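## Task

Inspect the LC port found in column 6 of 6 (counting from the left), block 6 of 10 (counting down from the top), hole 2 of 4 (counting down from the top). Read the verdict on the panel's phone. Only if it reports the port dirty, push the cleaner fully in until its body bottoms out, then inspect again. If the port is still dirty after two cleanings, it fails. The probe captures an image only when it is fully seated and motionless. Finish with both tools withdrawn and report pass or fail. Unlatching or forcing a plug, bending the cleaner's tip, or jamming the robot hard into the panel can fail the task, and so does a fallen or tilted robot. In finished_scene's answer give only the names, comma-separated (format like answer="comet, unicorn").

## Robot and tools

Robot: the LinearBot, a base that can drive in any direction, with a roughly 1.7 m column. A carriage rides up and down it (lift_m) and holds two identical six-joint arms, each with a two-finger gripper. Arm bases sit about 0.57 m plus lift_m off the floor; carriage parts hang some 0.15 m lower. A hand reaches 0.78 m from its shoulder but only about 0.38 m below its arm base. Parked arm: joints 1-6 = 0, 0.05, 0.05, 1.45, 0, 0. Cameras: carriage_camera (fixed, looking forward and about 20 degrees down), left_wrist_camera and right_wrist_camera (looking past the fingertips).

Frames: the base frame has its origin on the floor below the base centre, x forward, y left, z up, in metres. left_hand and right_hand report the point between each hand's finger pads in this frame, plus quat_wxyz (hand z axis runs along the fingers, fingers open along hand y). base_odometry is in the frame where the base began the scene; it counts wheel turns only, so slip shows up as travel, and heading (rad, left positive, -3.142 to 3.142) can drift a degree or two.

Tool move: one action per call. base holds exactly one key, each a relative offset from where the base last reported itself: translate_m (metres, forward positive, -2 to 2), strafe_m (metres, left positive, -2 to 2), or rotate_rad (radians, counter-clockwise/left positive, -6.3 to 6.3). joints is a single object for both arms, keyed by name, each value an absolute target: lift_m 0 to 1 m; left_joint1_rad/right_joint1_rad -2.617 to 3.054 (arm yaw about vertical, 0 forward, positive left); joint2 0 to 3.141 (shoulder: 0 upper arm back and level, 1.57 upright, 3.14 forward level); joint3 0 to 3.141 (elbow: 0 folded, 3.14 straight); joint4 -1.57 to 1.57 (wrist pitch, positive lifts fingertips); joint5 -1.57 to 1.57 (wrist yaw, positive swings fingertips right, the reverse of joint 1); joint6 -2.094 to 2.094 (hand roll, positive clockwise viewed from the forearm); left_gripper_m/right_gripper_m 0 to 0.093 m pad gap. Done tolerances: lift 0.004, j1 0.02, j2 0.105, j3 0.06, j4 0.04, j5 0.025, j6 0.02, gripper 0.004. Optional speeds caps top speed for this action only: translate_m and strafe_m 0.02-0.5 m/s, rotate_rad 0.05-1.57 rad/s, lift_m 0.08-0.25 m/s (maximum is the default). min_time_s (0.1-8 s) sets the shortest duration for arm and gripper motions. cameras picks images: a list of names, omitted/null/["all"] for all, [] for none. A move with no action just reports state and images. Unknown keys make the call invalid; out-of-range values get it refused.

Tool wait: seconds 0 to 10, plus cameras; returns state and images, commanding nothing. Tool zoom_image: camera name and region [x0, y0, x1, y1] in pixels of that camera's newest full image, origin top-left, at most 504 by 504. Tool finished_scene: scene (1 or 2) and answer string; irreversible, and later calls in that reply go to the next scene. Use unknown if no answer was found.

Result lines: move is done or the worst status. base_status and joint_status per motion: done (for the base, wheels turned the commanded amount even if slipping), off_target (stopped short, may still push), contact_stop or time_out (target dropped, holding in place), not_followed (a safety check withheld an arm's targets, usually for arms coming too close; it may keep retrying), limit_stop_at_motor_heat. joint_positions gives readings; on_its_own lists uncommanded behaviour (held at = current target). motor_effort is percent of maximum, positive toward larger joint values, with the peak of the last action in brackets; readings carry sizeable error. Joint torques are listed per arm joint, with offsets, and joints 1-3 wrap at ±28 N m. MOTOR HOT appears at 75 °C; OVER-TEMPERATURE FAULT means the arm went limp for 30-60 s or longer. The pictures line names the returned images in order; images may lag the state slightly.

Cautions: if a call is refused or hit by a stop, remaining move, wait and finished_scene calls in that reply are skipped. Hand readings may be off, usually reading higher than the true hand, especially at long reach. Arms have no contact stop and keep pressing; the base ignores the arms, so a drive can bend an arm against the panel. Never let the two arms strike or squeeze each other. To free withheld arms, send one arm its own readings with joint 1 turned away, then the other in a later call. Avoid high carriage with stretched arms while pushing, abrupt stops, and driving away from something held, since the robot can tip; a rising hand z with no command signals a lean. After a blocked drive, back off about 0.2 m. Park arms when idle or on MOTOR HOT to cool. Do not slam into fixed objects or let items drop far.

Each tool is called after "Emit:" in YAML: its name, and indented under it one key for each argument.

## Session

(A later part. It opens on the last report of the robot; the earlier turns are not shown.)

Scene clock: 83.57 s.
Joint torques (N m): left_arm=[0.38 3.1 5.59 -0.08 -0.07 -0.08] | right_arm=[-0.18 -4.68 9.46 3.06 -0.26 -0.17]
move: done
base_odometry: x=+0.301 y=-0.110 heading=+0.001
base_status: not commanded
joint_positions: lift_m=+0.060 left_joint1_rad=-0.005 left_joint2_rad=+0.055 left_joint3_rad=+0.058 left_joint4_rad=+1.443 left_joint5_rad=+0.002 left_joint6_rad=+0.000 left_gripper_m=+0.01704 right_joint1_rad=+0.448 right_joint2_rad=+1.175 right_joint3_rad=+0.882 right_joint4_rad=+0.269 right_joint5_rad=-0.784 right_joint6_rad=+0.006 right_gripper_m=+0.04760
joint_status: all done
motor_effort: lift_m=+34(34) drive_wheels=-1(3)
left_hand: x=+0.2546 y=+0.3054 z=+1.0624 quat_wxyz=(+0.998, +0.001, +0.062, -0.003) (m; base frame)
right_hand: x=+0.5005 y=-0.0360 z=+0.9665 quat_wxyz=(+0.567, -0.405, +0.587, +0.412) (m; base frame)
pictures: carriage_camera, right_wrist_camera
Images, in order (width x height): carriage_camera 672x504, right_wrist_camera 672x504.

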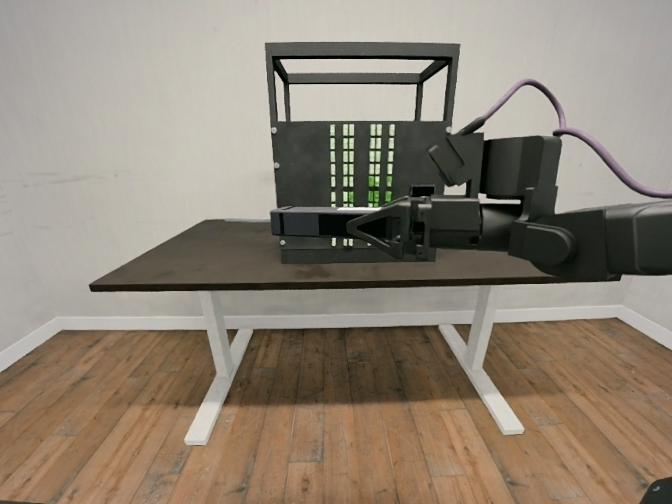

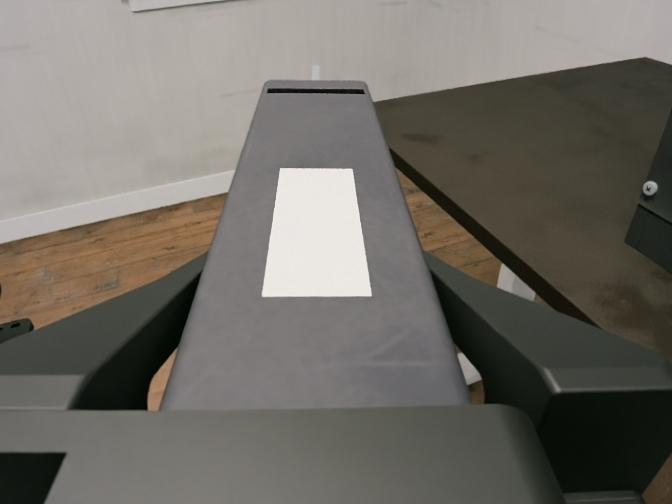

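Emit:
zoom_image:
  camera: "carriage_camera"
  region: [210, 190, 370, 260]

Scaled by 3.150.

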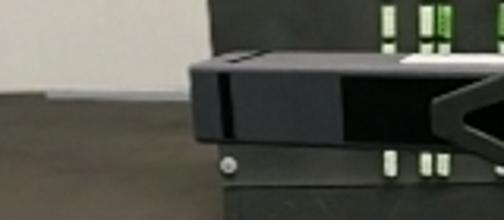

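Emit:
move:
  base: {"translate_m": -0.08}
  joints: {"right_joint5_rad": 0.447}
  speeds: {"translate_m": 0.2}
  min_time_s: 3

Emit:
zoom_image:
  camera: "right_wrist_camera"
  region: [240, 0, 400, 120]

Scene clock: 110.10 s.
Joint torques (N m): left_arm=[0.39 3.1 5.57 -0.11 -0.07 -0.08] | right_arm=[-0.23 -4.71 9.52 3.27 0.14 -0.16]
move: done
base_odometry: x=+0.221 y=-0.110 heading=+0.001
base_status: done
joint_positions: lift_m=+0.060 left_joint1_rad=-0.005 left_joint2_rad=+0.055 left_joint3_rad=+0.058 left_joint4_rad=+1.446 left_joint5_rad=+0.002 left_joint6_rad=+0.000 left_gripper_m=+0.01704 right_joint1_rad=+0.448 right_joint2_rad=+1.175 right_joint3_rad=+0.882 right_joint4_rad=+0.267 right_joint5_rad=+0.432 right_joint6_rad=+0.006 right_gripper_m=+0.04760
joint_status: all done
motor_effort: lift_m=+34(34) drive_wheels=-3(11)
left_hand: x=+0.2540 y=+0.3054 z=+1.0624 quat_wxyz=(+0.998, +0.001, +0.061, -0.003) (m; base frame)
right_hand: x=+0.6167 y=-0.1972 z=+0.9652 quat_wxyz=(+0.699, -0.008, +0.715, +0.004) (m; base frame)
pictures: carriage_camera, left_wrist_camera, right_wrist_camera
Images, in order (width x height): carriage_camera 672x504, left_wrist_camera 672x504, right_wrist_camera 672x504.

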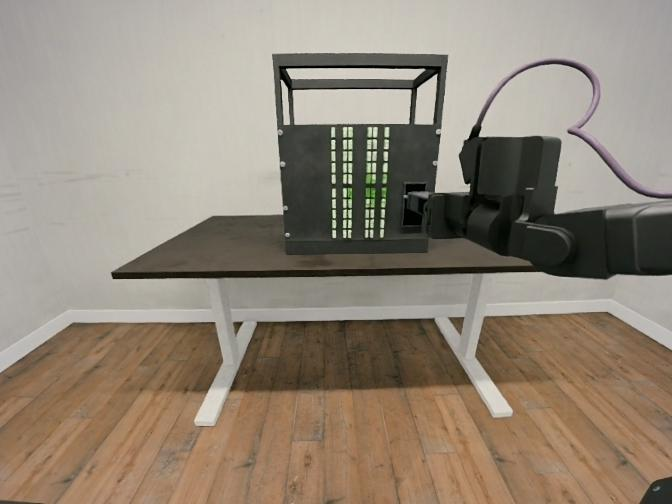

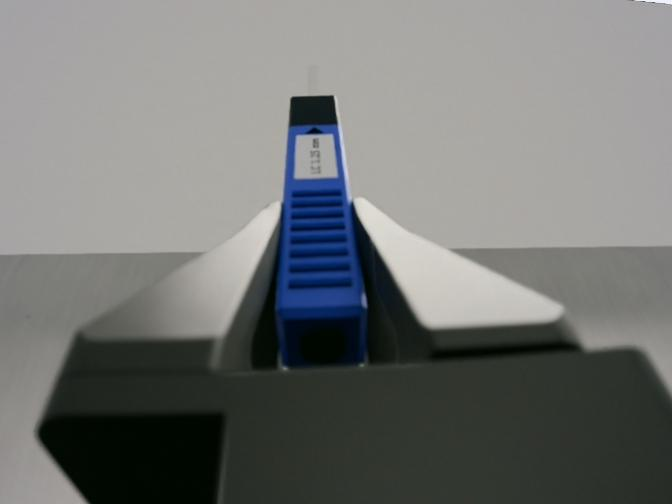

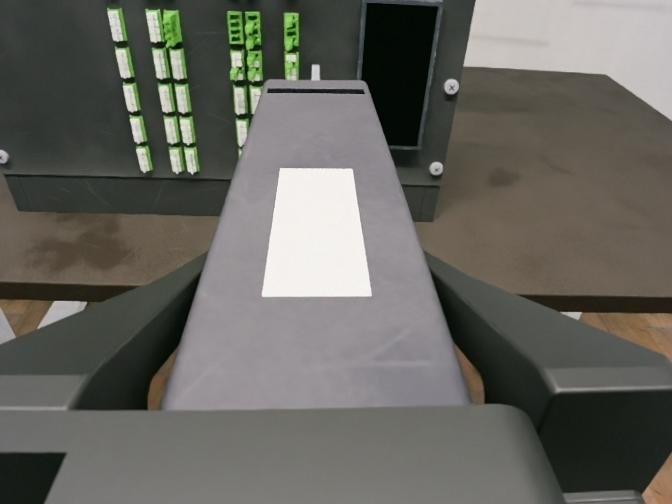

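Scaled by 3.150.

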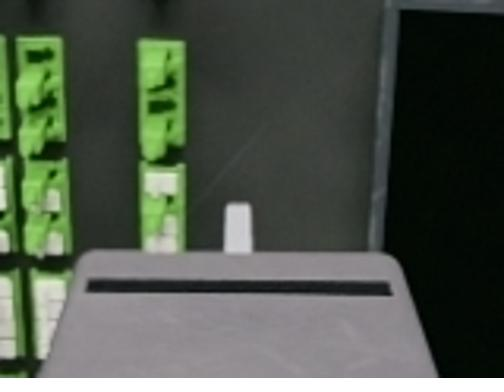

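Emit:
move:
  base: {"strafe_m": 0.029}
  joints: {"right_joint5_rad": 0.465, "right_joint4_rad": 0.35}
  speeds: {"strafe_m": 0.1}
  cameras: ["right_wrist_camera"]

Emit:
zoom_image:
  camera: "right_wrist_camera"
  region: [270, 0, 370, 100]

Emit:
zoom_image:
  camera: "right_wrist_camera"
  region: [90, 0, 190, 100]

Scene clock: 144.93 s.
Joint torques (N m): left_arm=[0.4 3.12 5.56 -0.11 -0.07 -0.09] | right_arm=[-0.25 -4.81 9.46 3.45 0.1 -0.19]
move: off_target
base_odometry: x=+0.221 y=-0.081 heading=+0.001
base_status: done
joint_positions: lift_m=+0.060 left_joint1_rad=-0.005 left_joint2_rad=+0.055 left_joint3_rad=+0.058 left_joint4_rad=+1.446 left_joint5_rad=+0.002 left_joint6_rad=+0.000 left_gripper_m=+0.01704 right_joint1_rad=+0.449 right_joint2_rad=+1.175 right_joint3_rad=+0.882 right_joint4_rad=+0.281 right_joint5_rad=+0.453 right_joint6_rad=+0.006 right_gripper_m=+0.04760
joint_status: right_joint4_rad off_target (ended at +0.281, target +0.350); the others done
motor_effort: lift_m=+34(34) drive_wheels=-1(7)
left_hand: x=+0.2540 y=+0.3055 z=+1.0624 quat_wxyz=(+0.998, +0.001, +0.061, -0.002) (m; base frame)
right_hand: x=+0.6167 y=-0.2008 z=+0.9684 quat_wxyz=(+0.703, +0.002, +0.711, -0.002) (m; base frame)
pictures: right_wrist_camera
Images, in order (width x height): right_wrist_camera 672x504.

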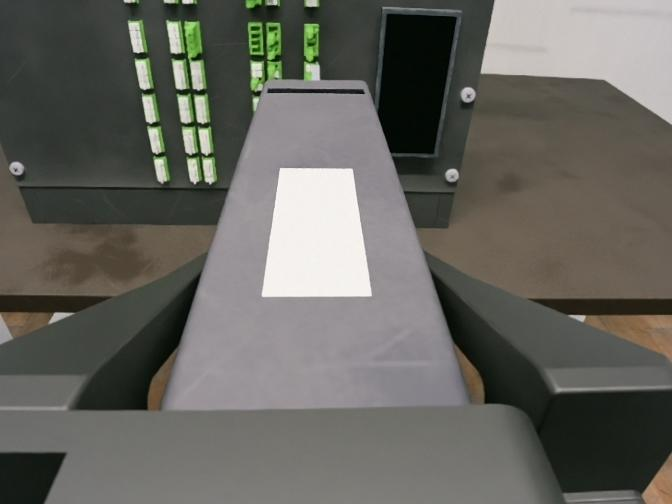

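Scaled by 5.040.

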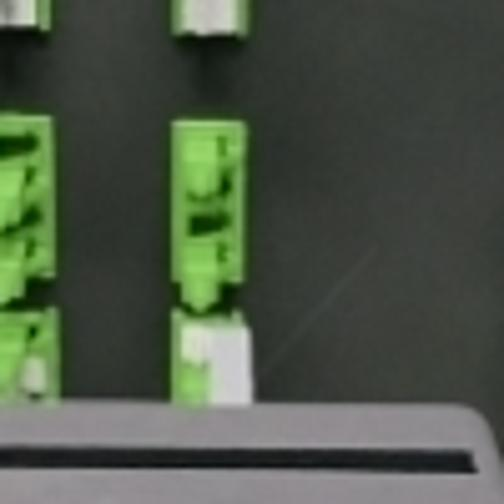

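Scaled by 5.040.

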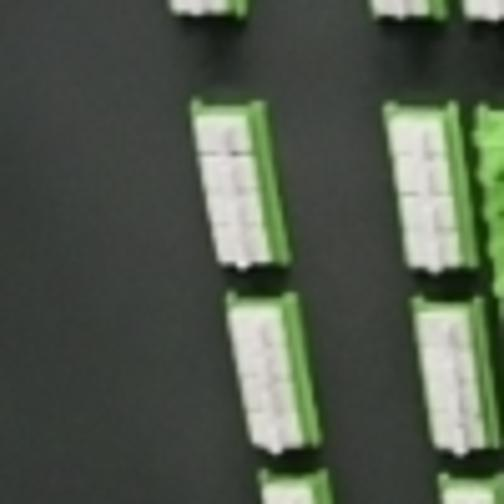

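Emit:
move:
  base: {"translate_m": 0.05}
  speeds: {"translate_m": 0.1}
  cameras: ["right_wrist_camera"]

Emit:
zoom_image:
  camera: "right_wrist_camera"
  region: [270, 0, 370, 100]

Emit:
zoom_image:
  camera: "right_wrist_camera"
  region: [80, 0, 180, 100]

Scene clock: 152.33 s.
Joint torques (N m): left_arm=[0.35 3.07 5.6 -0.12 -0.06 -0.09] | right_arm=[-0.27 -4.85 9.58 3.37 0.11 -0.15]
move: done
base_odometry: x=+0.270 y=-0.081 heading=+0.002
base_status: done
joint_positions: lift_m=+0.060 left_joint1_rad=-0.005 left_joint2_rad=+0.055 left_joint3_rad=+0.058 left_joint4_rad=+1.446 left_joint5_rad=+0.002 left_joint6_rad=+0.000 left_gripper_m=+0.01704 right_joint1_rad=+0.449 right_joint2_rad=+1.175 right_joint3_rad=+0.882 right_joint4_rad=+0.286 right_joint5_rad=+0.454 right_joint6_rad=+0.006 right_gripper_m=+0.04760
joint_status: not commanded
motor_effort: lift_m=+34(34) drive_wheels=-7(10)
left_hand: x=+0.2538 y=+0.3055 z=+1.0625 quat_wxyz=(+0.998, +0.001, +0.061, -0.002) (m; base frame)
right_hand: x=+0.6167 y=-0.2008 z=+0.9696 quat_wxyz=(+0.705, +0.002, +0.709, -0.001) (m; base frame)
pictures: right_wrist_camera
Images, in order (width x height): right_wrist_camera 672x504.

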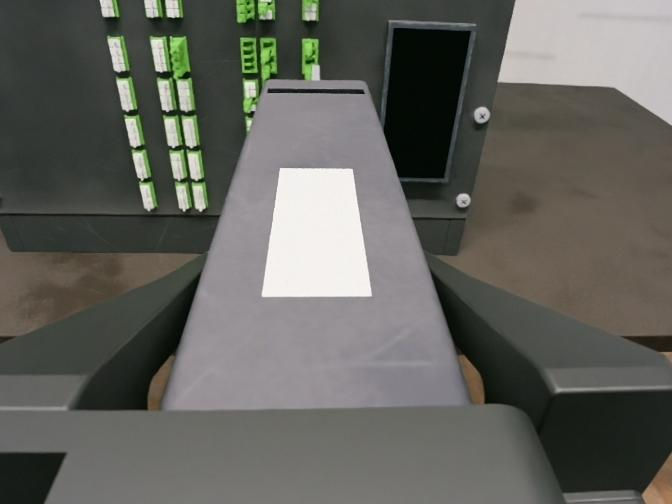

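Scaled by 5.040.

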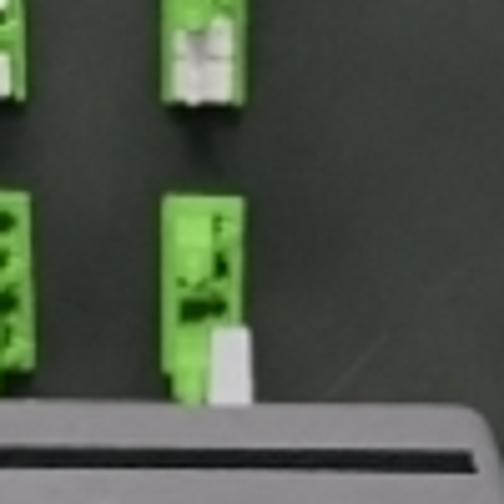

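Scaled by 5.040.

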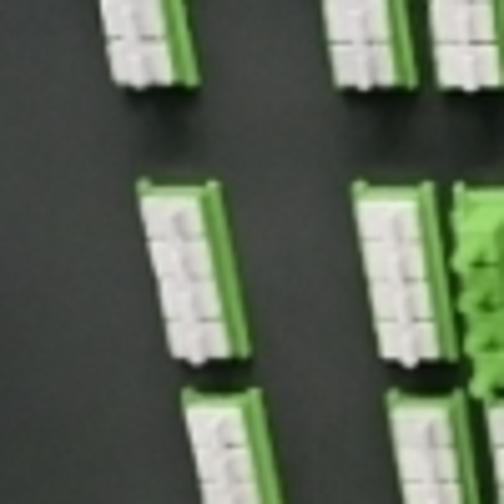

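Emit:
move:
  base: {"strafe_m": 0.004}
  cameras: ["carriage_camera", "right_wrist_camera"]

Emit:
zoom_image:
  camera: "carriage_camera"
  region: [370, 160, 450, 240]

Emit:
zoom_image:
  camera: "right_wrist_camera"
  region: [270, 0, 370, 100]

Scene clock: 166.73 s.
Joint torques (N m): left_arm=[0.06 3.07 5.6 -0.12 -0.06 -0.08] | right_arm=[-0.25 -4.68 9.58 3.41 0.12 -0.16]
move: done
base_odometry: x=+0.271 y=-0.077 heading=+0.001
base_status: done
joint_positions: lift_m=+0.060 left_joint1_rad=-0.005 left_joint2_rad=+0.055 left_joint3_rad=+0.058 left_joint4_rad=+1.446 left_joint5_rad=+0.001 left_joint6_rad=+0.000 left_gripper_m=+0.01704 right_joint1_rad=+0.449 right_joint2_rad=+1.175 right_joint3_rad=+0.882 right_joint4_rad=+0.286 right_joint5_rad=+0.456 right_joint6_rad=+0.006 right_gripper_m=+0.04760
joint_status: not commanded
motor_effort: lift_m=+34(34) drive_wheels=-3(8)
left_hand: x=+0.2538 y=+0.3056 z=+1.0625 quat_wxyz=(+0.998, +0.001, +0.061, -0.002) (m; base frame)
right_hand: x=+0.6167 y=-0.2011 z=+0.9696 quat_wxyz=(+0.705, +0.003, +0.709, -0.002) (m; base frame)
pictures: carriage_camera, right_wrist_camera
Images, in order (width x height): carriage_camera 672x504, right_wrist_camera 672x504.

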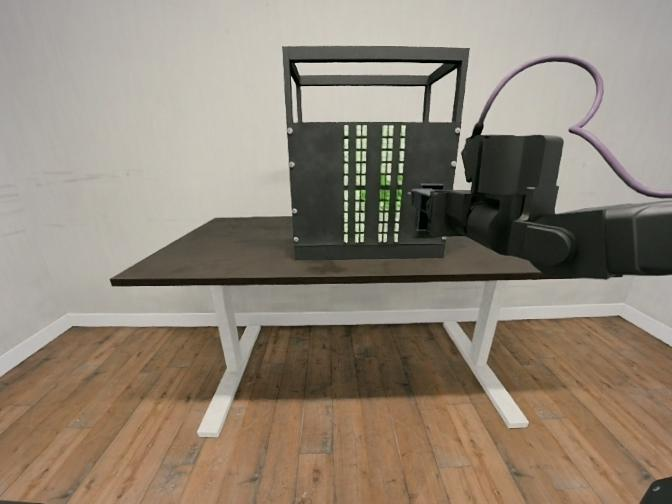

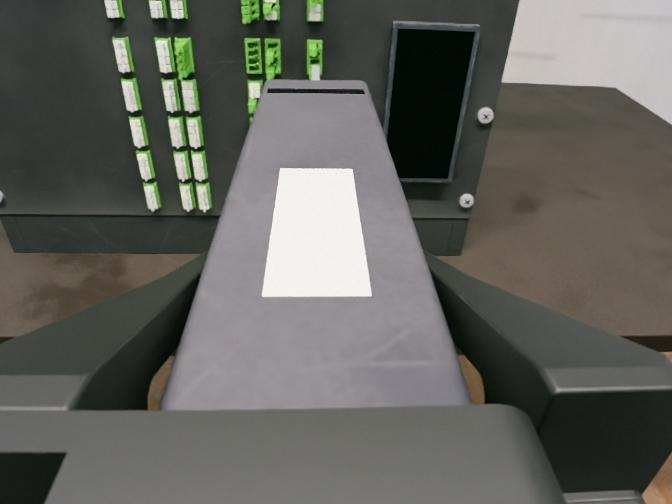

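Scaled by 6.300.

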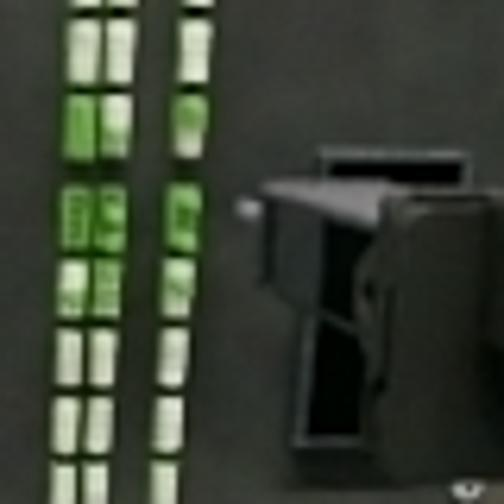

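Scaled by 5.040.

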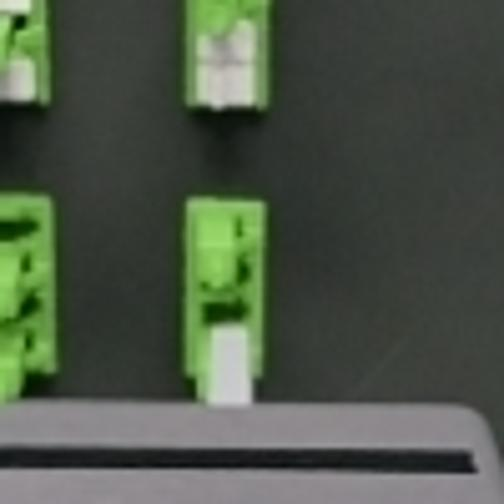

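Emit:
move:
  base: {"translate_m": 0.03}
  joints: {"lift_m": 0.05}
  speeds: {"translate_m": 0.1}
  cameras: ["carriage_camera", "right_wrist_camera"]

Emit:
zoom_image:
  camera: "carriage_camera"
  region: [370, 160, 450, 240]

Emit:
zoom_image:
  camera: "right_wrist_camera"
  region: [270, 0, 370, 100]

Scene clock: 175.83 s.
Joint torques (N m): left_arm=[0.34 3.33 5.57 -0.14 -0.06 -0.08] | right_arm=[-0.31 -4.75 9.61 3.35 0.08 -0.15]
move: done
base_odometry: x=+0.301 y=-0.077 heading=+0.002
base_status: done
joint_positions: lift_m=+0.050 left_joint1_rad=-0.005 left_joint2_rad=+0.054 left_joint3_rad=+0.058 left_joint4_rad=+1.448 left_joint5_rad=+0.001 left_joint6_rad=+0.000 left_gripper_m=+0.01704 right_joint1_rad=+0.449 right_joint2_rad=+1.176 right_joint3_rad=+0.882 right_joint4_rad=+0.289 right_joint5_rad=+0.456 right_joint6_rad=+0.006 right_gripper_m=+0.04760
joint_status: all done
motor_effort: lift_m=+37(38) drive_wheels=+3(14)
left_hand: x=+0.2531 y=+0.3056 z=+1.0522 quat_wxyz=(+0.998, +0.001, +0.059, -0.002) (m; base frame)
right_hand: x=+0.6168 y=-0.2011 z=+0.9595 quat_wxyz=(+0.705, +0.004, +0.709, -0.001) (m; base frame)
pictures: carriage_camera, right_wrist_camera
Images, in order (width x height): carriage_camera 672x504, right_wrist_camera 672x504.

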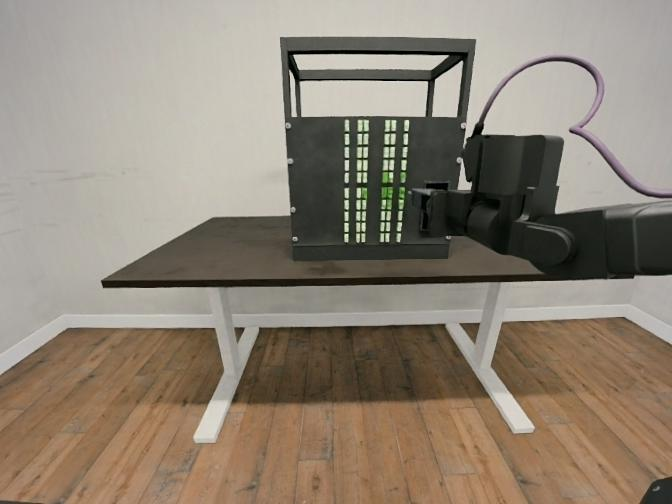

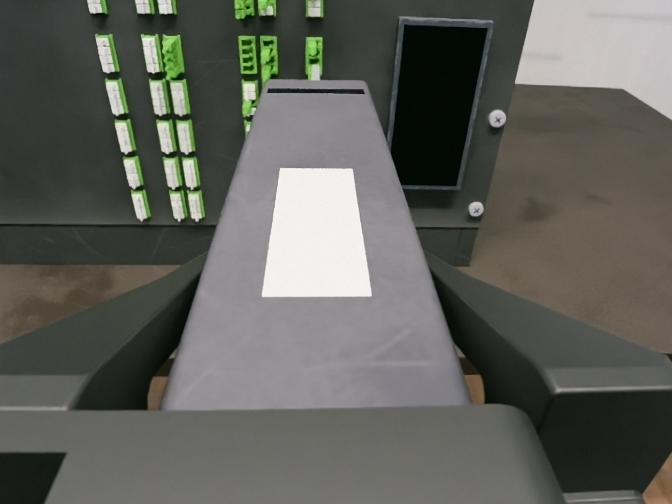

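Scaled by 6.300.

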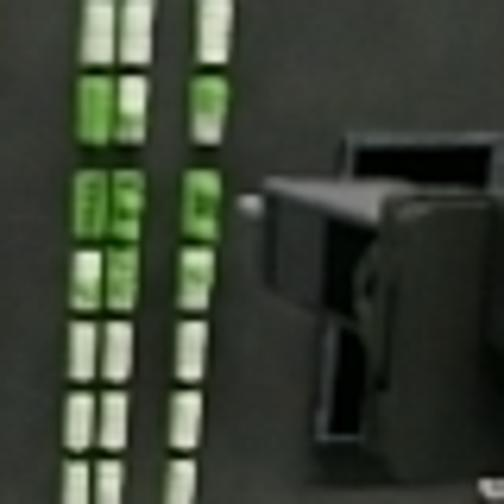

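Scaled by 5.040.

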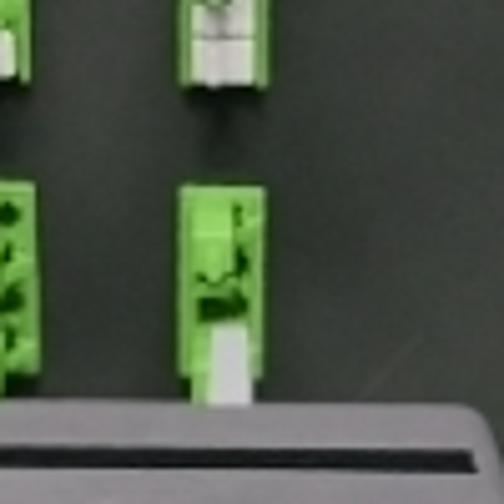

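Emit:
move:
  base: {"strafe_m": 0.002}
  joints: {"lift_m": 0.047}
  cameras: []

Emit:
move:
  base: {"translate_m": 0.018}
  speeds: {"translate_m": 0.05}
  cameras: ["carriage_camera", "right_wrist_camera"]

Emit:
zoom_image:
  camera: "carriage_camera"
  region: [380, 165, 440, 225]

Emit:
zoom_image:
  camera: "right_wrist_camera"
  region: [280, 20, 350, 90]

Scene clock: 182.60 s.
Joint torques (N m): left_arm=[0.39 3.18 5.57 -0.15 -0.05 -0.08] | right_arm=[-0.2 -4.79 9.63 3.32 0.03 -0.18]
move: done
base_odometry: x=+0.301 y=-0.075 heading=+0.002
base_status: done
joint_positions: lift_m=+0.047 left_joint1_rad=-0.005 left_joint2_rad=+0.054 left_joint3_rad=+0.058 left_joint4_rad=+1.448 left_joint5_rad=+0.001 left_joint6_rad=+0.000 left_gripper_m=+0.01704 right_joint1_rad=+0.449 right_joint2_rad=+1.176 right_joint3_rad=+0.882 right_joint4_rad=+0.289 right_joint5_rad=+0.459 right_joint6_rad=+0.006 right_gripper_m=+0.04760
joint_status: all done
motor_effort: lift_m=+36(38) drive_wheels=-4(6)
left_hand: x=+0.2531 y=+0.3057 z=+1.0494 quat_wxyz=(+0.998, +0.000, +0.059, -0.002) (m; base frame)
right_hand: x=+0.6169 y=-0.2016 z=+0.9567 quat_wxyz=(+0.705, +0.005, +0.709, -0.002) (m; base frame)
pictures: none
No camera images: "cameras" was empty.

Scene clock: 183.47 s.
Joint torques (N m): left_arm=[0.32 3.18 5.63 -0.13 -0.05 -0.08] | right_arm=[-0.27 -4.79 9.58 3.35 0.07 -0.16]
move: done
base_odometry: x=+0.319 y=-0.075 heading=+0.002
base_status: done
joint_positions: lift_m=+0.047 left_joint1_rad=-0.005 left_joint2_rad=+0.054 left_joint3_rad=+0.058 left_joint4_rad=+1.448 left_joint5_rad=+0.001 left_joint6_rad=+0.000 left_gripper_m=+0.01704 right_joint1_rad=+0.449 right_joint2_rad=+1.176 right_joint3_rad=+0.882 right_joint4_rad=+0.289 right_joint5_rad=+0.459 right_joint6_rad=+0.006 right_gripper_m=+0.04760
joint_status: not commanded
motor_effort: lift_m=+36(36) drive_wheels=-6(13)
left_hand: x=+0.2531 y=+0.3057 z=+1.0494 quat_wxyz=(+0.998, +0.000, +0.059, -0.002) (m; base frame)
right_hand: x=+0.6169 y=-0.2016 z=+0.9567 quat_wxyz=(+0.705, +0.005, +0.709, -0.002) (m; base frame)
pictures: carriage_camera, right_wrist_camera
Images, in order (width x height): carriage_camera 672x504, right_wrist_camera 672x504.

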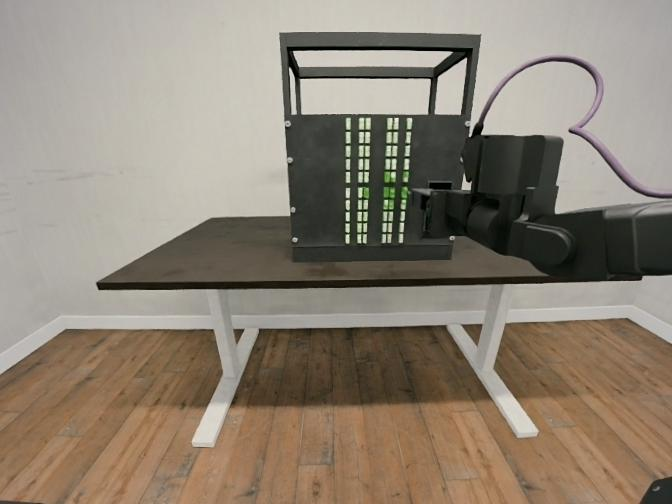

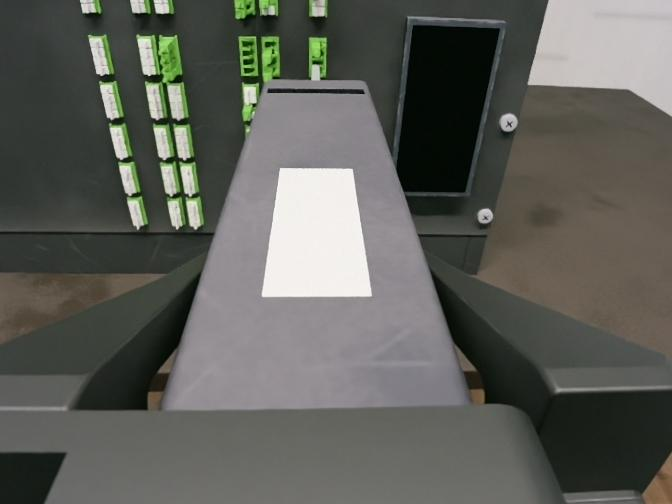

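Scaled by 8.400.

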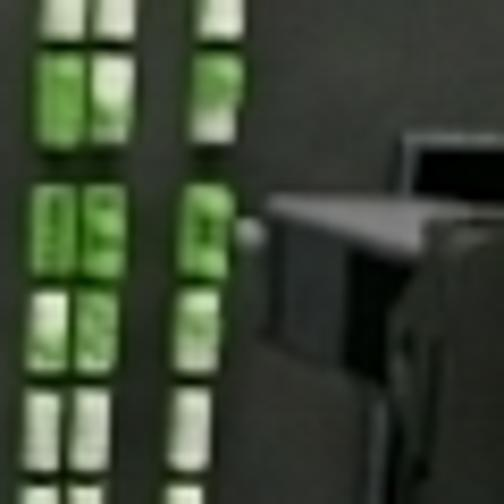

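Scaled by 7.200.

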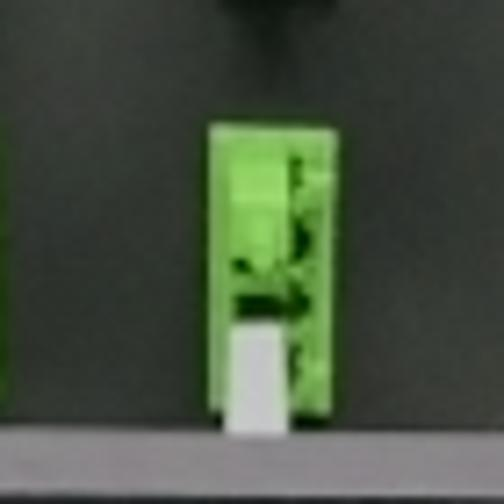

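Emit:
move:
  joints: {"lift_m": 0.0455}
  cameras: []

Emit:
move:
  base: {"translate_m": 0.015}
  speeds: {"translate_m": 0.03}
  cameras: ["carriage_camera", "right_wrist_camera"]

Emit:
zoom_image:
  camera: "carriage_camera"
  region: [380, 165, 440, 225]

Emit:
zoom_image:
  camera: "right_wrist_camera"
  region: [280, 20, 350, 90]

Scene clock: 193.23 s.
Joint torques (N m): left_arm=[0.32 3.14 5.59 -0.12 -0.05 -0.08] | right_arm=[-0.24 -4.89 9.61 3.31 0.08 -0.17]
move: done
base_odometry: x=+0.319 y=-0.075 heading=+0.002
base_status: not commanded
joint_positions: lift_m=+0.046 left_joint1_rad=-0.005 left_joint2_rad=+0.054 left_joint3_rad=+0.058 left_joint4_rad=+1.448 left_joint5_rad=+0.001 left_joint6_rad=+0.000 left_gripper_m=+0.01704 right_joint1_rad=+0.449 right_joint2_rad=+1.176 right_joint3_rad=+0.882 right_joint4_rad=+0.290 right_joint5_rad=+0.459 right_joint6_rad=+0.006 right_gripper_m=+0.04760
joint_status: all done
motor_effort: lift_m=+35(35) drive_wheels=-5(6)
left_hand: x=+0.2531 y=+0.3057 z=+1.0480 quat_wxyz=(+0.998, +0.000, +0.059, -0.002) (m; base frame)
right_hand: x=+0.6169 y=-0.2016 z=+0.9554 quat_wxyz=(+0.706, +0.005, +0.709, -0.002) (m; base frame)
pictures: none
No camera images: "cameras" was empty.

Scene clock: 194.27 s.
Joint torques (N m): left_arm=[0.36 3.15 5.5 -0.17 -0.04 -0.07] | right_arm=[-0.29 -4.79 9.61 3.3 0.06 -0.17]
move: done
base_odometry: x=+0.334 y=-0.074 heading=+0.002
base_status: done
joint_positions: lift_m=+0.046 left_joint1_rad=-0.005 left_joint2_rad=+0.054 left_joint3_rad=+0.058 left_joint4_rad=+1.449 left_joint5_rad=+0.001 left_joint6_rad=+0.000 left_gripper_m=+0.01704 right_joint1_rad=+0.449 right_joint2_rad=+1.176 right_joint3_rad=+0.882 right_joint4_rad=+0.291 right_joint5_rad=+0.459 right_joint6_rad=+0.006 right_gripper_m=+0.04760
joint_status: not commanded
motor_effort: lift_m=+35(35) drive_wheels=-5(13)
left_hand: x=+0.2529 y=+0.3057 z=+1.0480 quat_wxyz=(+0.998, +0.000, +0.059, -0.002) (m; base frame)
right_hand: x=+0.6169 y=-0.2017 z=+0.9557 quat_wxyz=(+0.706, +0.005, +0.708, -0.002) (m; base frame)
pictures: carriage_camera, right_wrist_camera
Images, in order (width x height): carriage_camera 672x504, right_wrist_camera 672x504.

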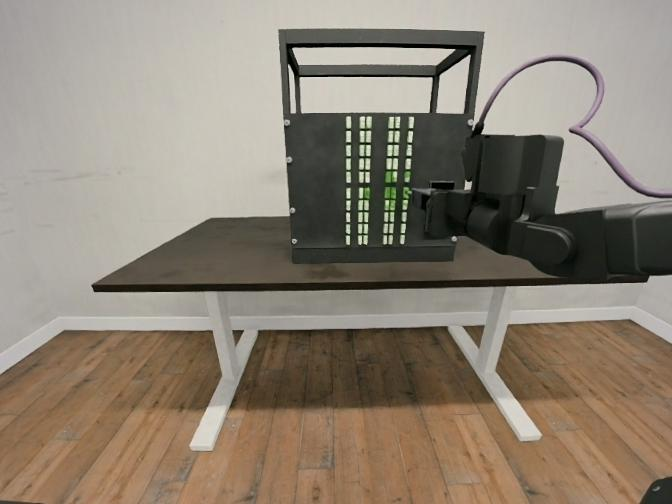

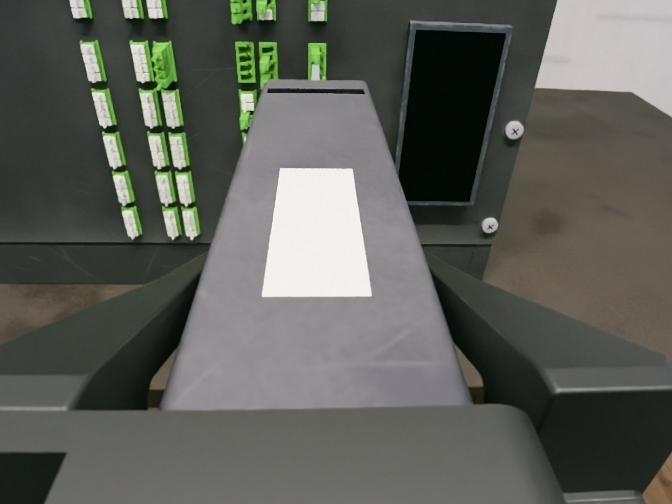

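Scaled by 8.400.

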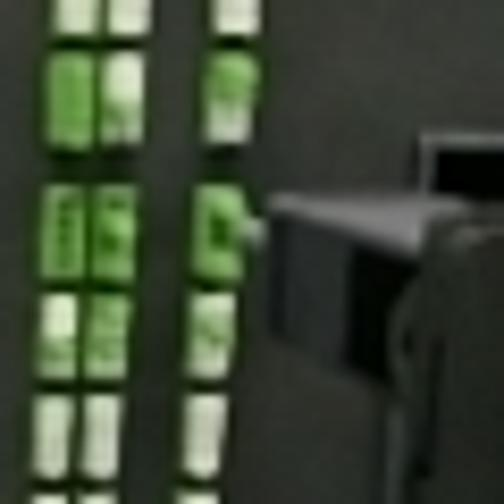

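Scaled by 7.200.

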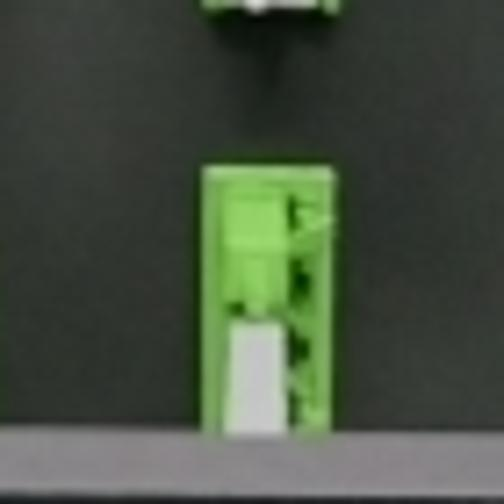

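Emit:
move:
  base: {"translate_m": 0.012}
  speeds: {"translate_m": 0.03}
  cameras: ["carriage_camera", "right_wrist_camera"]

Emit:
zoom_image:
  camera: "carriage_camera"
  region: [380, 165, 440, 225]

Emit:
zoom_image:
  camera: "right_wrist_camera"
  region: [280, 20, 350, 90]

Scene clock: 203.33 s.
Joint torques (N m): left_arm=[0.31 3.17 5.67 -0.15 -0.05 -0.08] | right_arm=[-0.2 -4.83 9.63 3.31 0.03 -0.16]
move: done
base_odometry: x=+0.346 y=-0.074 heading=+0.003
base_status: done
joint_positions: lift_m=+0.046 left_joint1_rad=-0.005 left_joint2_rad=+0.054 left_joint3_rad=+0.058 left_joint4_rad=+1.449 left_joint5_rad=+0.001 left_joint6_rad=+0.000 left_gripper_m=+0.01704 right_joint1_rad=+0.449 right_joint2_rad=+1.176 right_joint3_rad=+0.882 right_joint4_rad=+0.291 right_joint5_rad=+0.459 right_joint6_rad=+0.006 right_gripper_m=+0.04760
joint_status: not commanded
motor_effort: lift_m=+35(35) drive_wheels=-5(12)
left_hand: x=+0.2529 y=+0.3057 z=+1.0480 quat_wxyz=(+0.998, +0.000, +0.059, -0.002) (m; base frame)
right_hand: x=+0.6169 y=-0.2017 z=+0.9557 quat_wxyz=(+0.706, +0.005, +0.708, -0.002) (m; base frame)
pictures: carriage_camera, right_wrist_camera
Images, in order (width x height): carriage_camera 672x504, right_wrist_camera 672x504.

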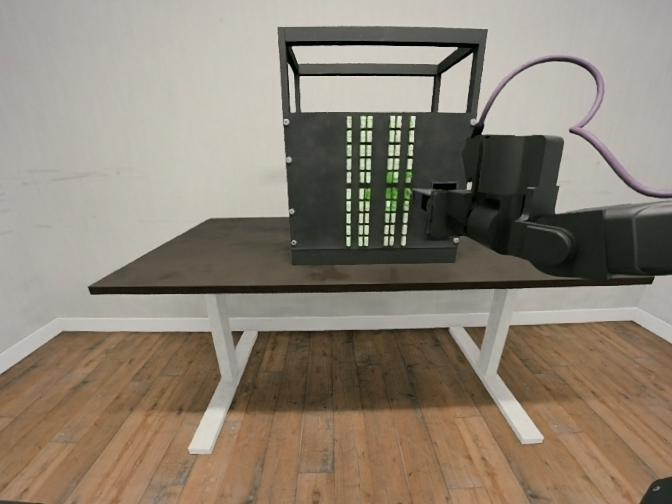

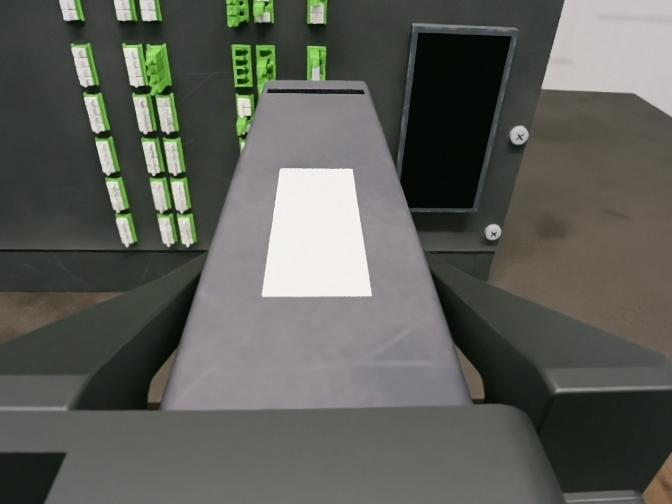

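Scaled by 8.400.

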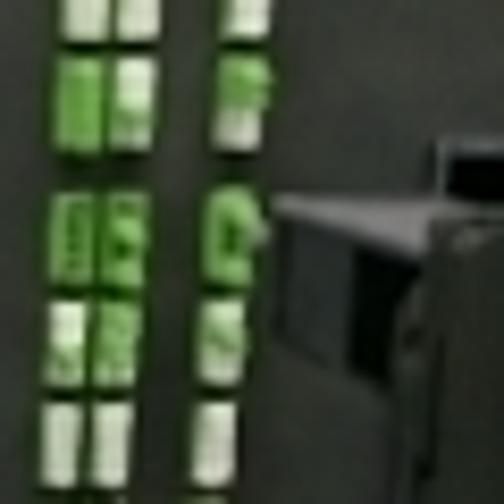

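Scaled by 7.200.

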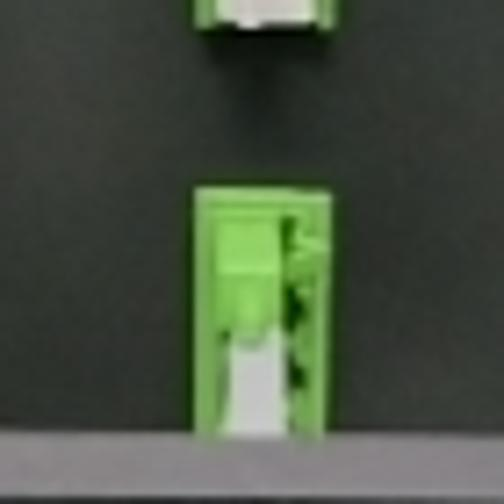

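Emit:
move:
  base: {"strafe_m": 0.0012}
  joints: {"lift_m": 0.0445}
  cameras: []

Emit:
move:
  base: {"translate_m": 0.006}
  speeds: {"translate_m": 0.03}
  cameras: ["carriage_camera", "right_wrist_camera"]

Emit:
zoom_image:
  camera: "carriage_camera"
  region: [390, 175, 430, 215]

Emit:
zoom_image:
  camera: "right_wrist_camera"
  region: [290, 35, 340, 85]

Scene clock: 230.97 s.
Joint torques (N m): left_arm=[0.13 3.22 5.55 -0.17 -0.08 -0.08] | right_arm=[-0.28 -4.78 9.57 3.33 0.04 -0.18]
move: done
base_odometry: x=+0.346 y=-0.073 heading=+0.003
base_status: done
joint_positions: lift_m=+0.045 left_joint1_rad=-0.004 left_joint2_rad=+0.054 left_joint3_rad=+0.058 left_joint4_rad=+1.449 left_joint5_rad=+0.000 left_joint6_rad=+0.000 left_gripper_m=+0.01704 right_joint1_rad=+0.449 right_joint2_rad=+1.176 right_joint3_rad=+0.882 right_joint4_rad=+0.289 right_joint5_rad=+0.459 right_joint6_rad=+0.006 right_gripper_m=+0.04760
joint_status: all done
motor_effort: lift_m=+35(36) drive_wheels=+0(5)
left_hand: x=+0.2529 y=+0.3058 z=+1.0470 quat_wxyz=(+0.998, +0.000, +0.059, -0.002) (m; base frame)
right_hand: x=+0.6169 y=-0.2017 z=+0.9543 quat_wxyz=(+0.705, +0.005, +0.709, -0.003) (m; base frame)
pictures: none
No camera images: "cameras" was empty.

Scene clock: 231.67 s.
Joint torques (N m): left_arm=[0.13 3.34 5.61 -0.14 -0.04 -0.08] | right_arm=[-0.23 -4.94 9.62 3.33 0.03 -0.18]
move: done
base_odometry: x=+0.352 y=-0.073 heading=+0.003
base_status: done
joint_positions: lift_m=+0.045 left_joint1_rad=-0.004 left_joint2_rad=+0.054 left_joint3_rad=+0.058 left_joint4_rad=+1.449 left_joint5_rad=+0.000 left_joint6_rad=+0.000 left_gripper_m=+0.01704 right_joint1_rad=+0.449 right_joint2_rad=+1.176 right_joint3_rad=+0.882 right_joint4_rad=+0.289 right_joint5_rad=+0.460 right_joint6_rad=+0.006 right_gripper_m=+0.04760
joint_status: not commanded
motor_effort: lift_m=+35(35) drive_wheels=-3(10)
left_hand: x=+0.2529 y=+0.3058 z=+1.0470 quat_wxyz=(+0.998, +0.000, +0.059, -0.002) (m; base frame)
right_hand: x=+0.6169 y=-0.2019 z=+0.9543 quat_wxyz=(+0.705, +0.005, +0.709, -0.003) (m; base frame)
pictures: carriage_camera, right_wrist_camera
Images, in order (width x height): carriage_camera 672x504, right_wrist_camera 672x504.

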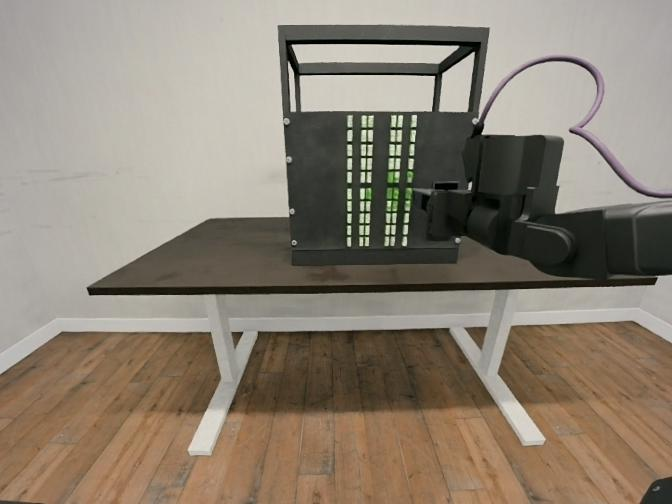

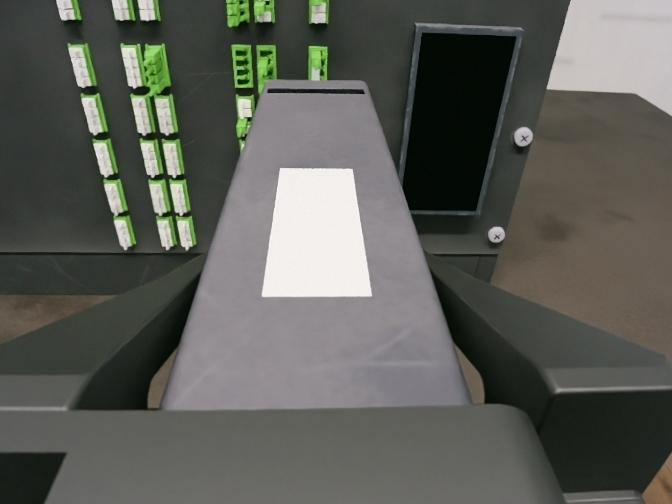

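Scaled by 12.600.

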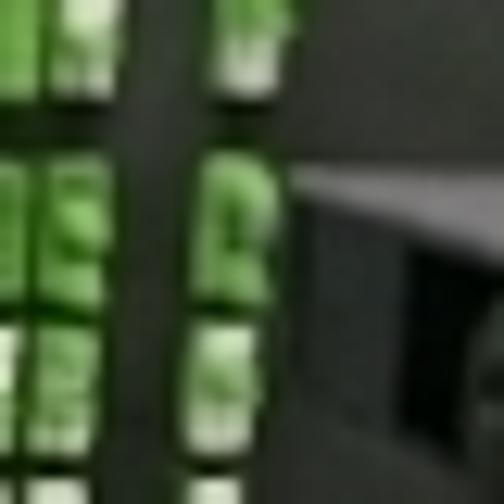

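Scaled by 10.080.

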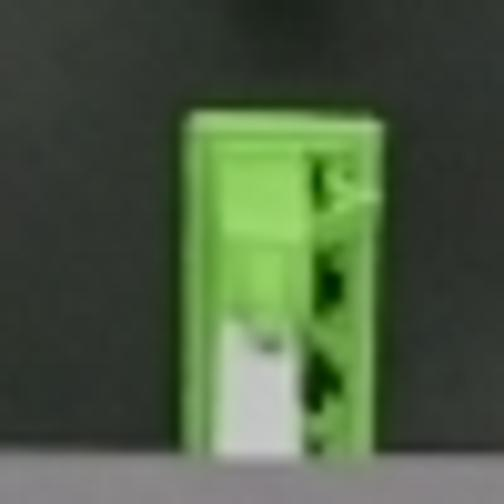

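Emit:
move:
  base: {"translate_m": 0.007}
  speeds: {"translate_m": 0.02}
  cameras: ["carriage_camera", "right_wrist_camera"]

Emit:
zoom_image:
  camera: "carriage_camera"
  region: [390, 175, 430, 215]

Emit:
zoom_image:
  camera: "right_wrist_camera"
  region: [290, 35, 340, 85]

Scene clock: 236.53 s.
Joint torques (N m): left_arm=[0.28 2.99 5.55 -0.15 -0.05 -0.08] | right_arm=[-0.21 -4.81 9.58 3.35 0.03 -0.15]
move: done
base_odometry: x=+0.359 y=-0.073 heading=+0.003
base_status: done
joint_positions: lift_m=+0.045 left_joint1_rad=-0.004 left_joint2_rad=+0.054 left_joint3_rad=+0.058 left_joint4_rad=+1.449 left_joint5_rad=+0.000 left_joint6_rad=+0.000 left_gripper_m=+0.01704 right_joint1_rad=+0.449 right_joint2_rad=+1.176 right_joint3_rad=+0.882 right_joint4_rad=+0.289 right_joint5_rad=+0.460 right_joint6_rad=+0.006 right_gripper_m=+0.04760
joint_status: not commanded
motor_effort: lift_m=+35(35) drive_wheels=-4(10)
left_hand: x=+0.2529 y=+0.3058 z=+1.0470 quat_wxyz=(+0.998, +0.000, +0.059, -0.002) (m; base frame)
right_hand: x=+0.6169 y=-0.2019 z=+0.9543 quat_wxyz=(+0.705, +0.005, +0.709, -0.003) (m; base frame)
pictures: carriage_camera, right_wrist_camera
Images, in order (width x height): carriage_camera 672x504, right_wrist_camera 672x504.

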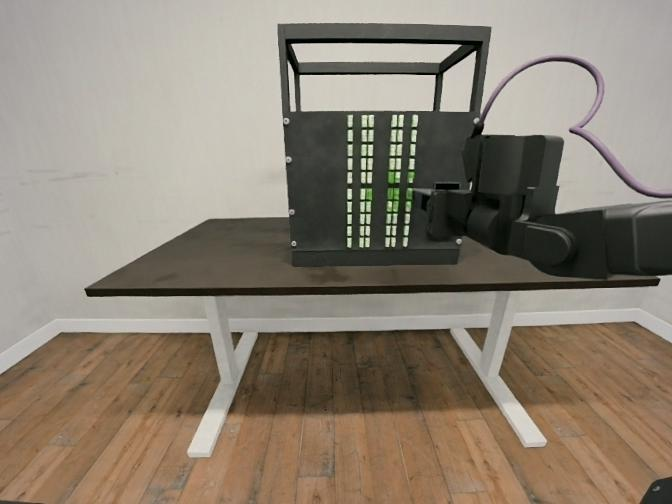

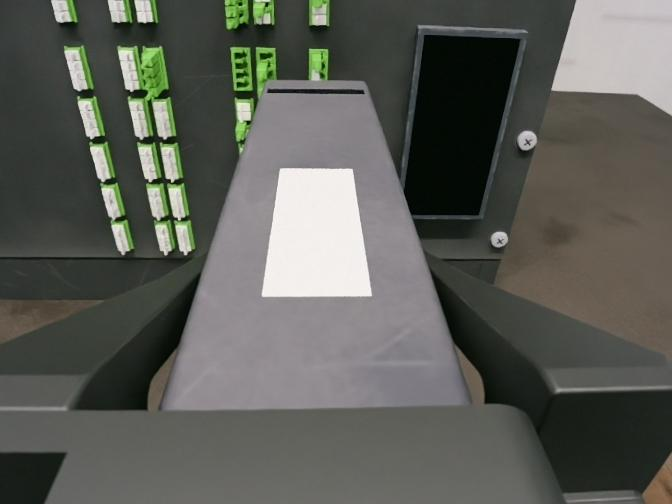

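Scaled by 12.600.

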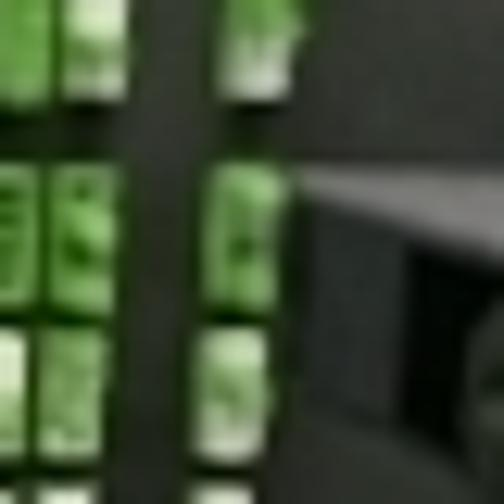

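Scaled by 10.080.

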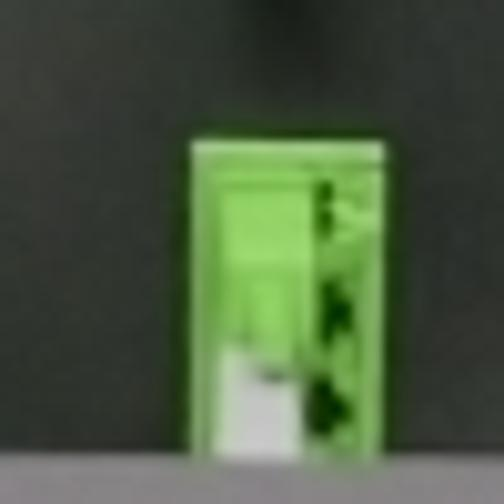

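Emit:
move:
  base: {"translate_m": 0.006}
  speeds: {"translate_m": 0.02}
  cameras: ["right_wrist_camera"]

Emit:
zoom_image:
  camera: "right_wrist_camera"
  region: [290, 35, 340, 85]

Scene clock: 241.53 s.
Joint torques (N m): left_arm=[0.27 3.19 5.55 -0.16 -0.05 -0.08] | right_arm=[-0.42 -4.7 9.51 3.34 -0.02 -0.14]
move: done
base_odometry: x=+0.365 y=-0.073 heading=+0.004
base_status: done
joint_positions: lift_m=+0.045 left_joint1_rad=-0.004 left_joint2_rad=+0.054 left_joint3_rad=+0.058 left_joint4_rad=+1.450 left_joint5_rad=+0.000 left_joint6_rad=+0.000 left_gripper_m=+0.01704 right_joint1_rad=+0.450 right_joint2_rad=+1.174 right_joint3_rad=+0.882 right_joint4_rad=+0.287 right_joint5_rad=+0.466 right_joint6_rad=+0.006 right_gripper_m=+0.04760
joint_status: not commanded
motor_effort: lift_m=+35(35) drive_wheels=+1(11)
left_hand: x=+0.2528 y=+0.3058 z=+1.0470 quat_wxyz=(+0.998, +0.000, +0.058, -0.002) (m; base frame)
right_hand: x=+0.6163 y=-0.2025 z=+0.9546 quat_wxyz=(+0.705, +0.007, +0.709, -0.004) (m; base frame)
pictures: right_wrist_camera
Images, in order (width x height): right_wrist_camera 672x504.

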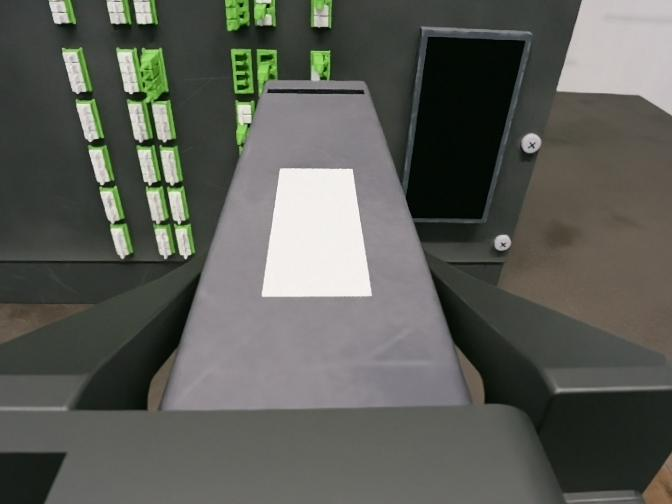

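Scaled by 10.080.

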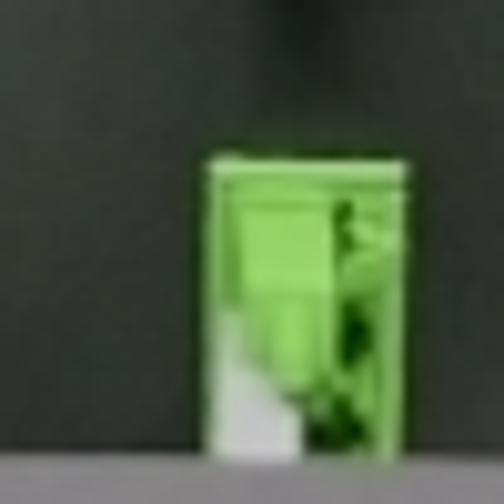

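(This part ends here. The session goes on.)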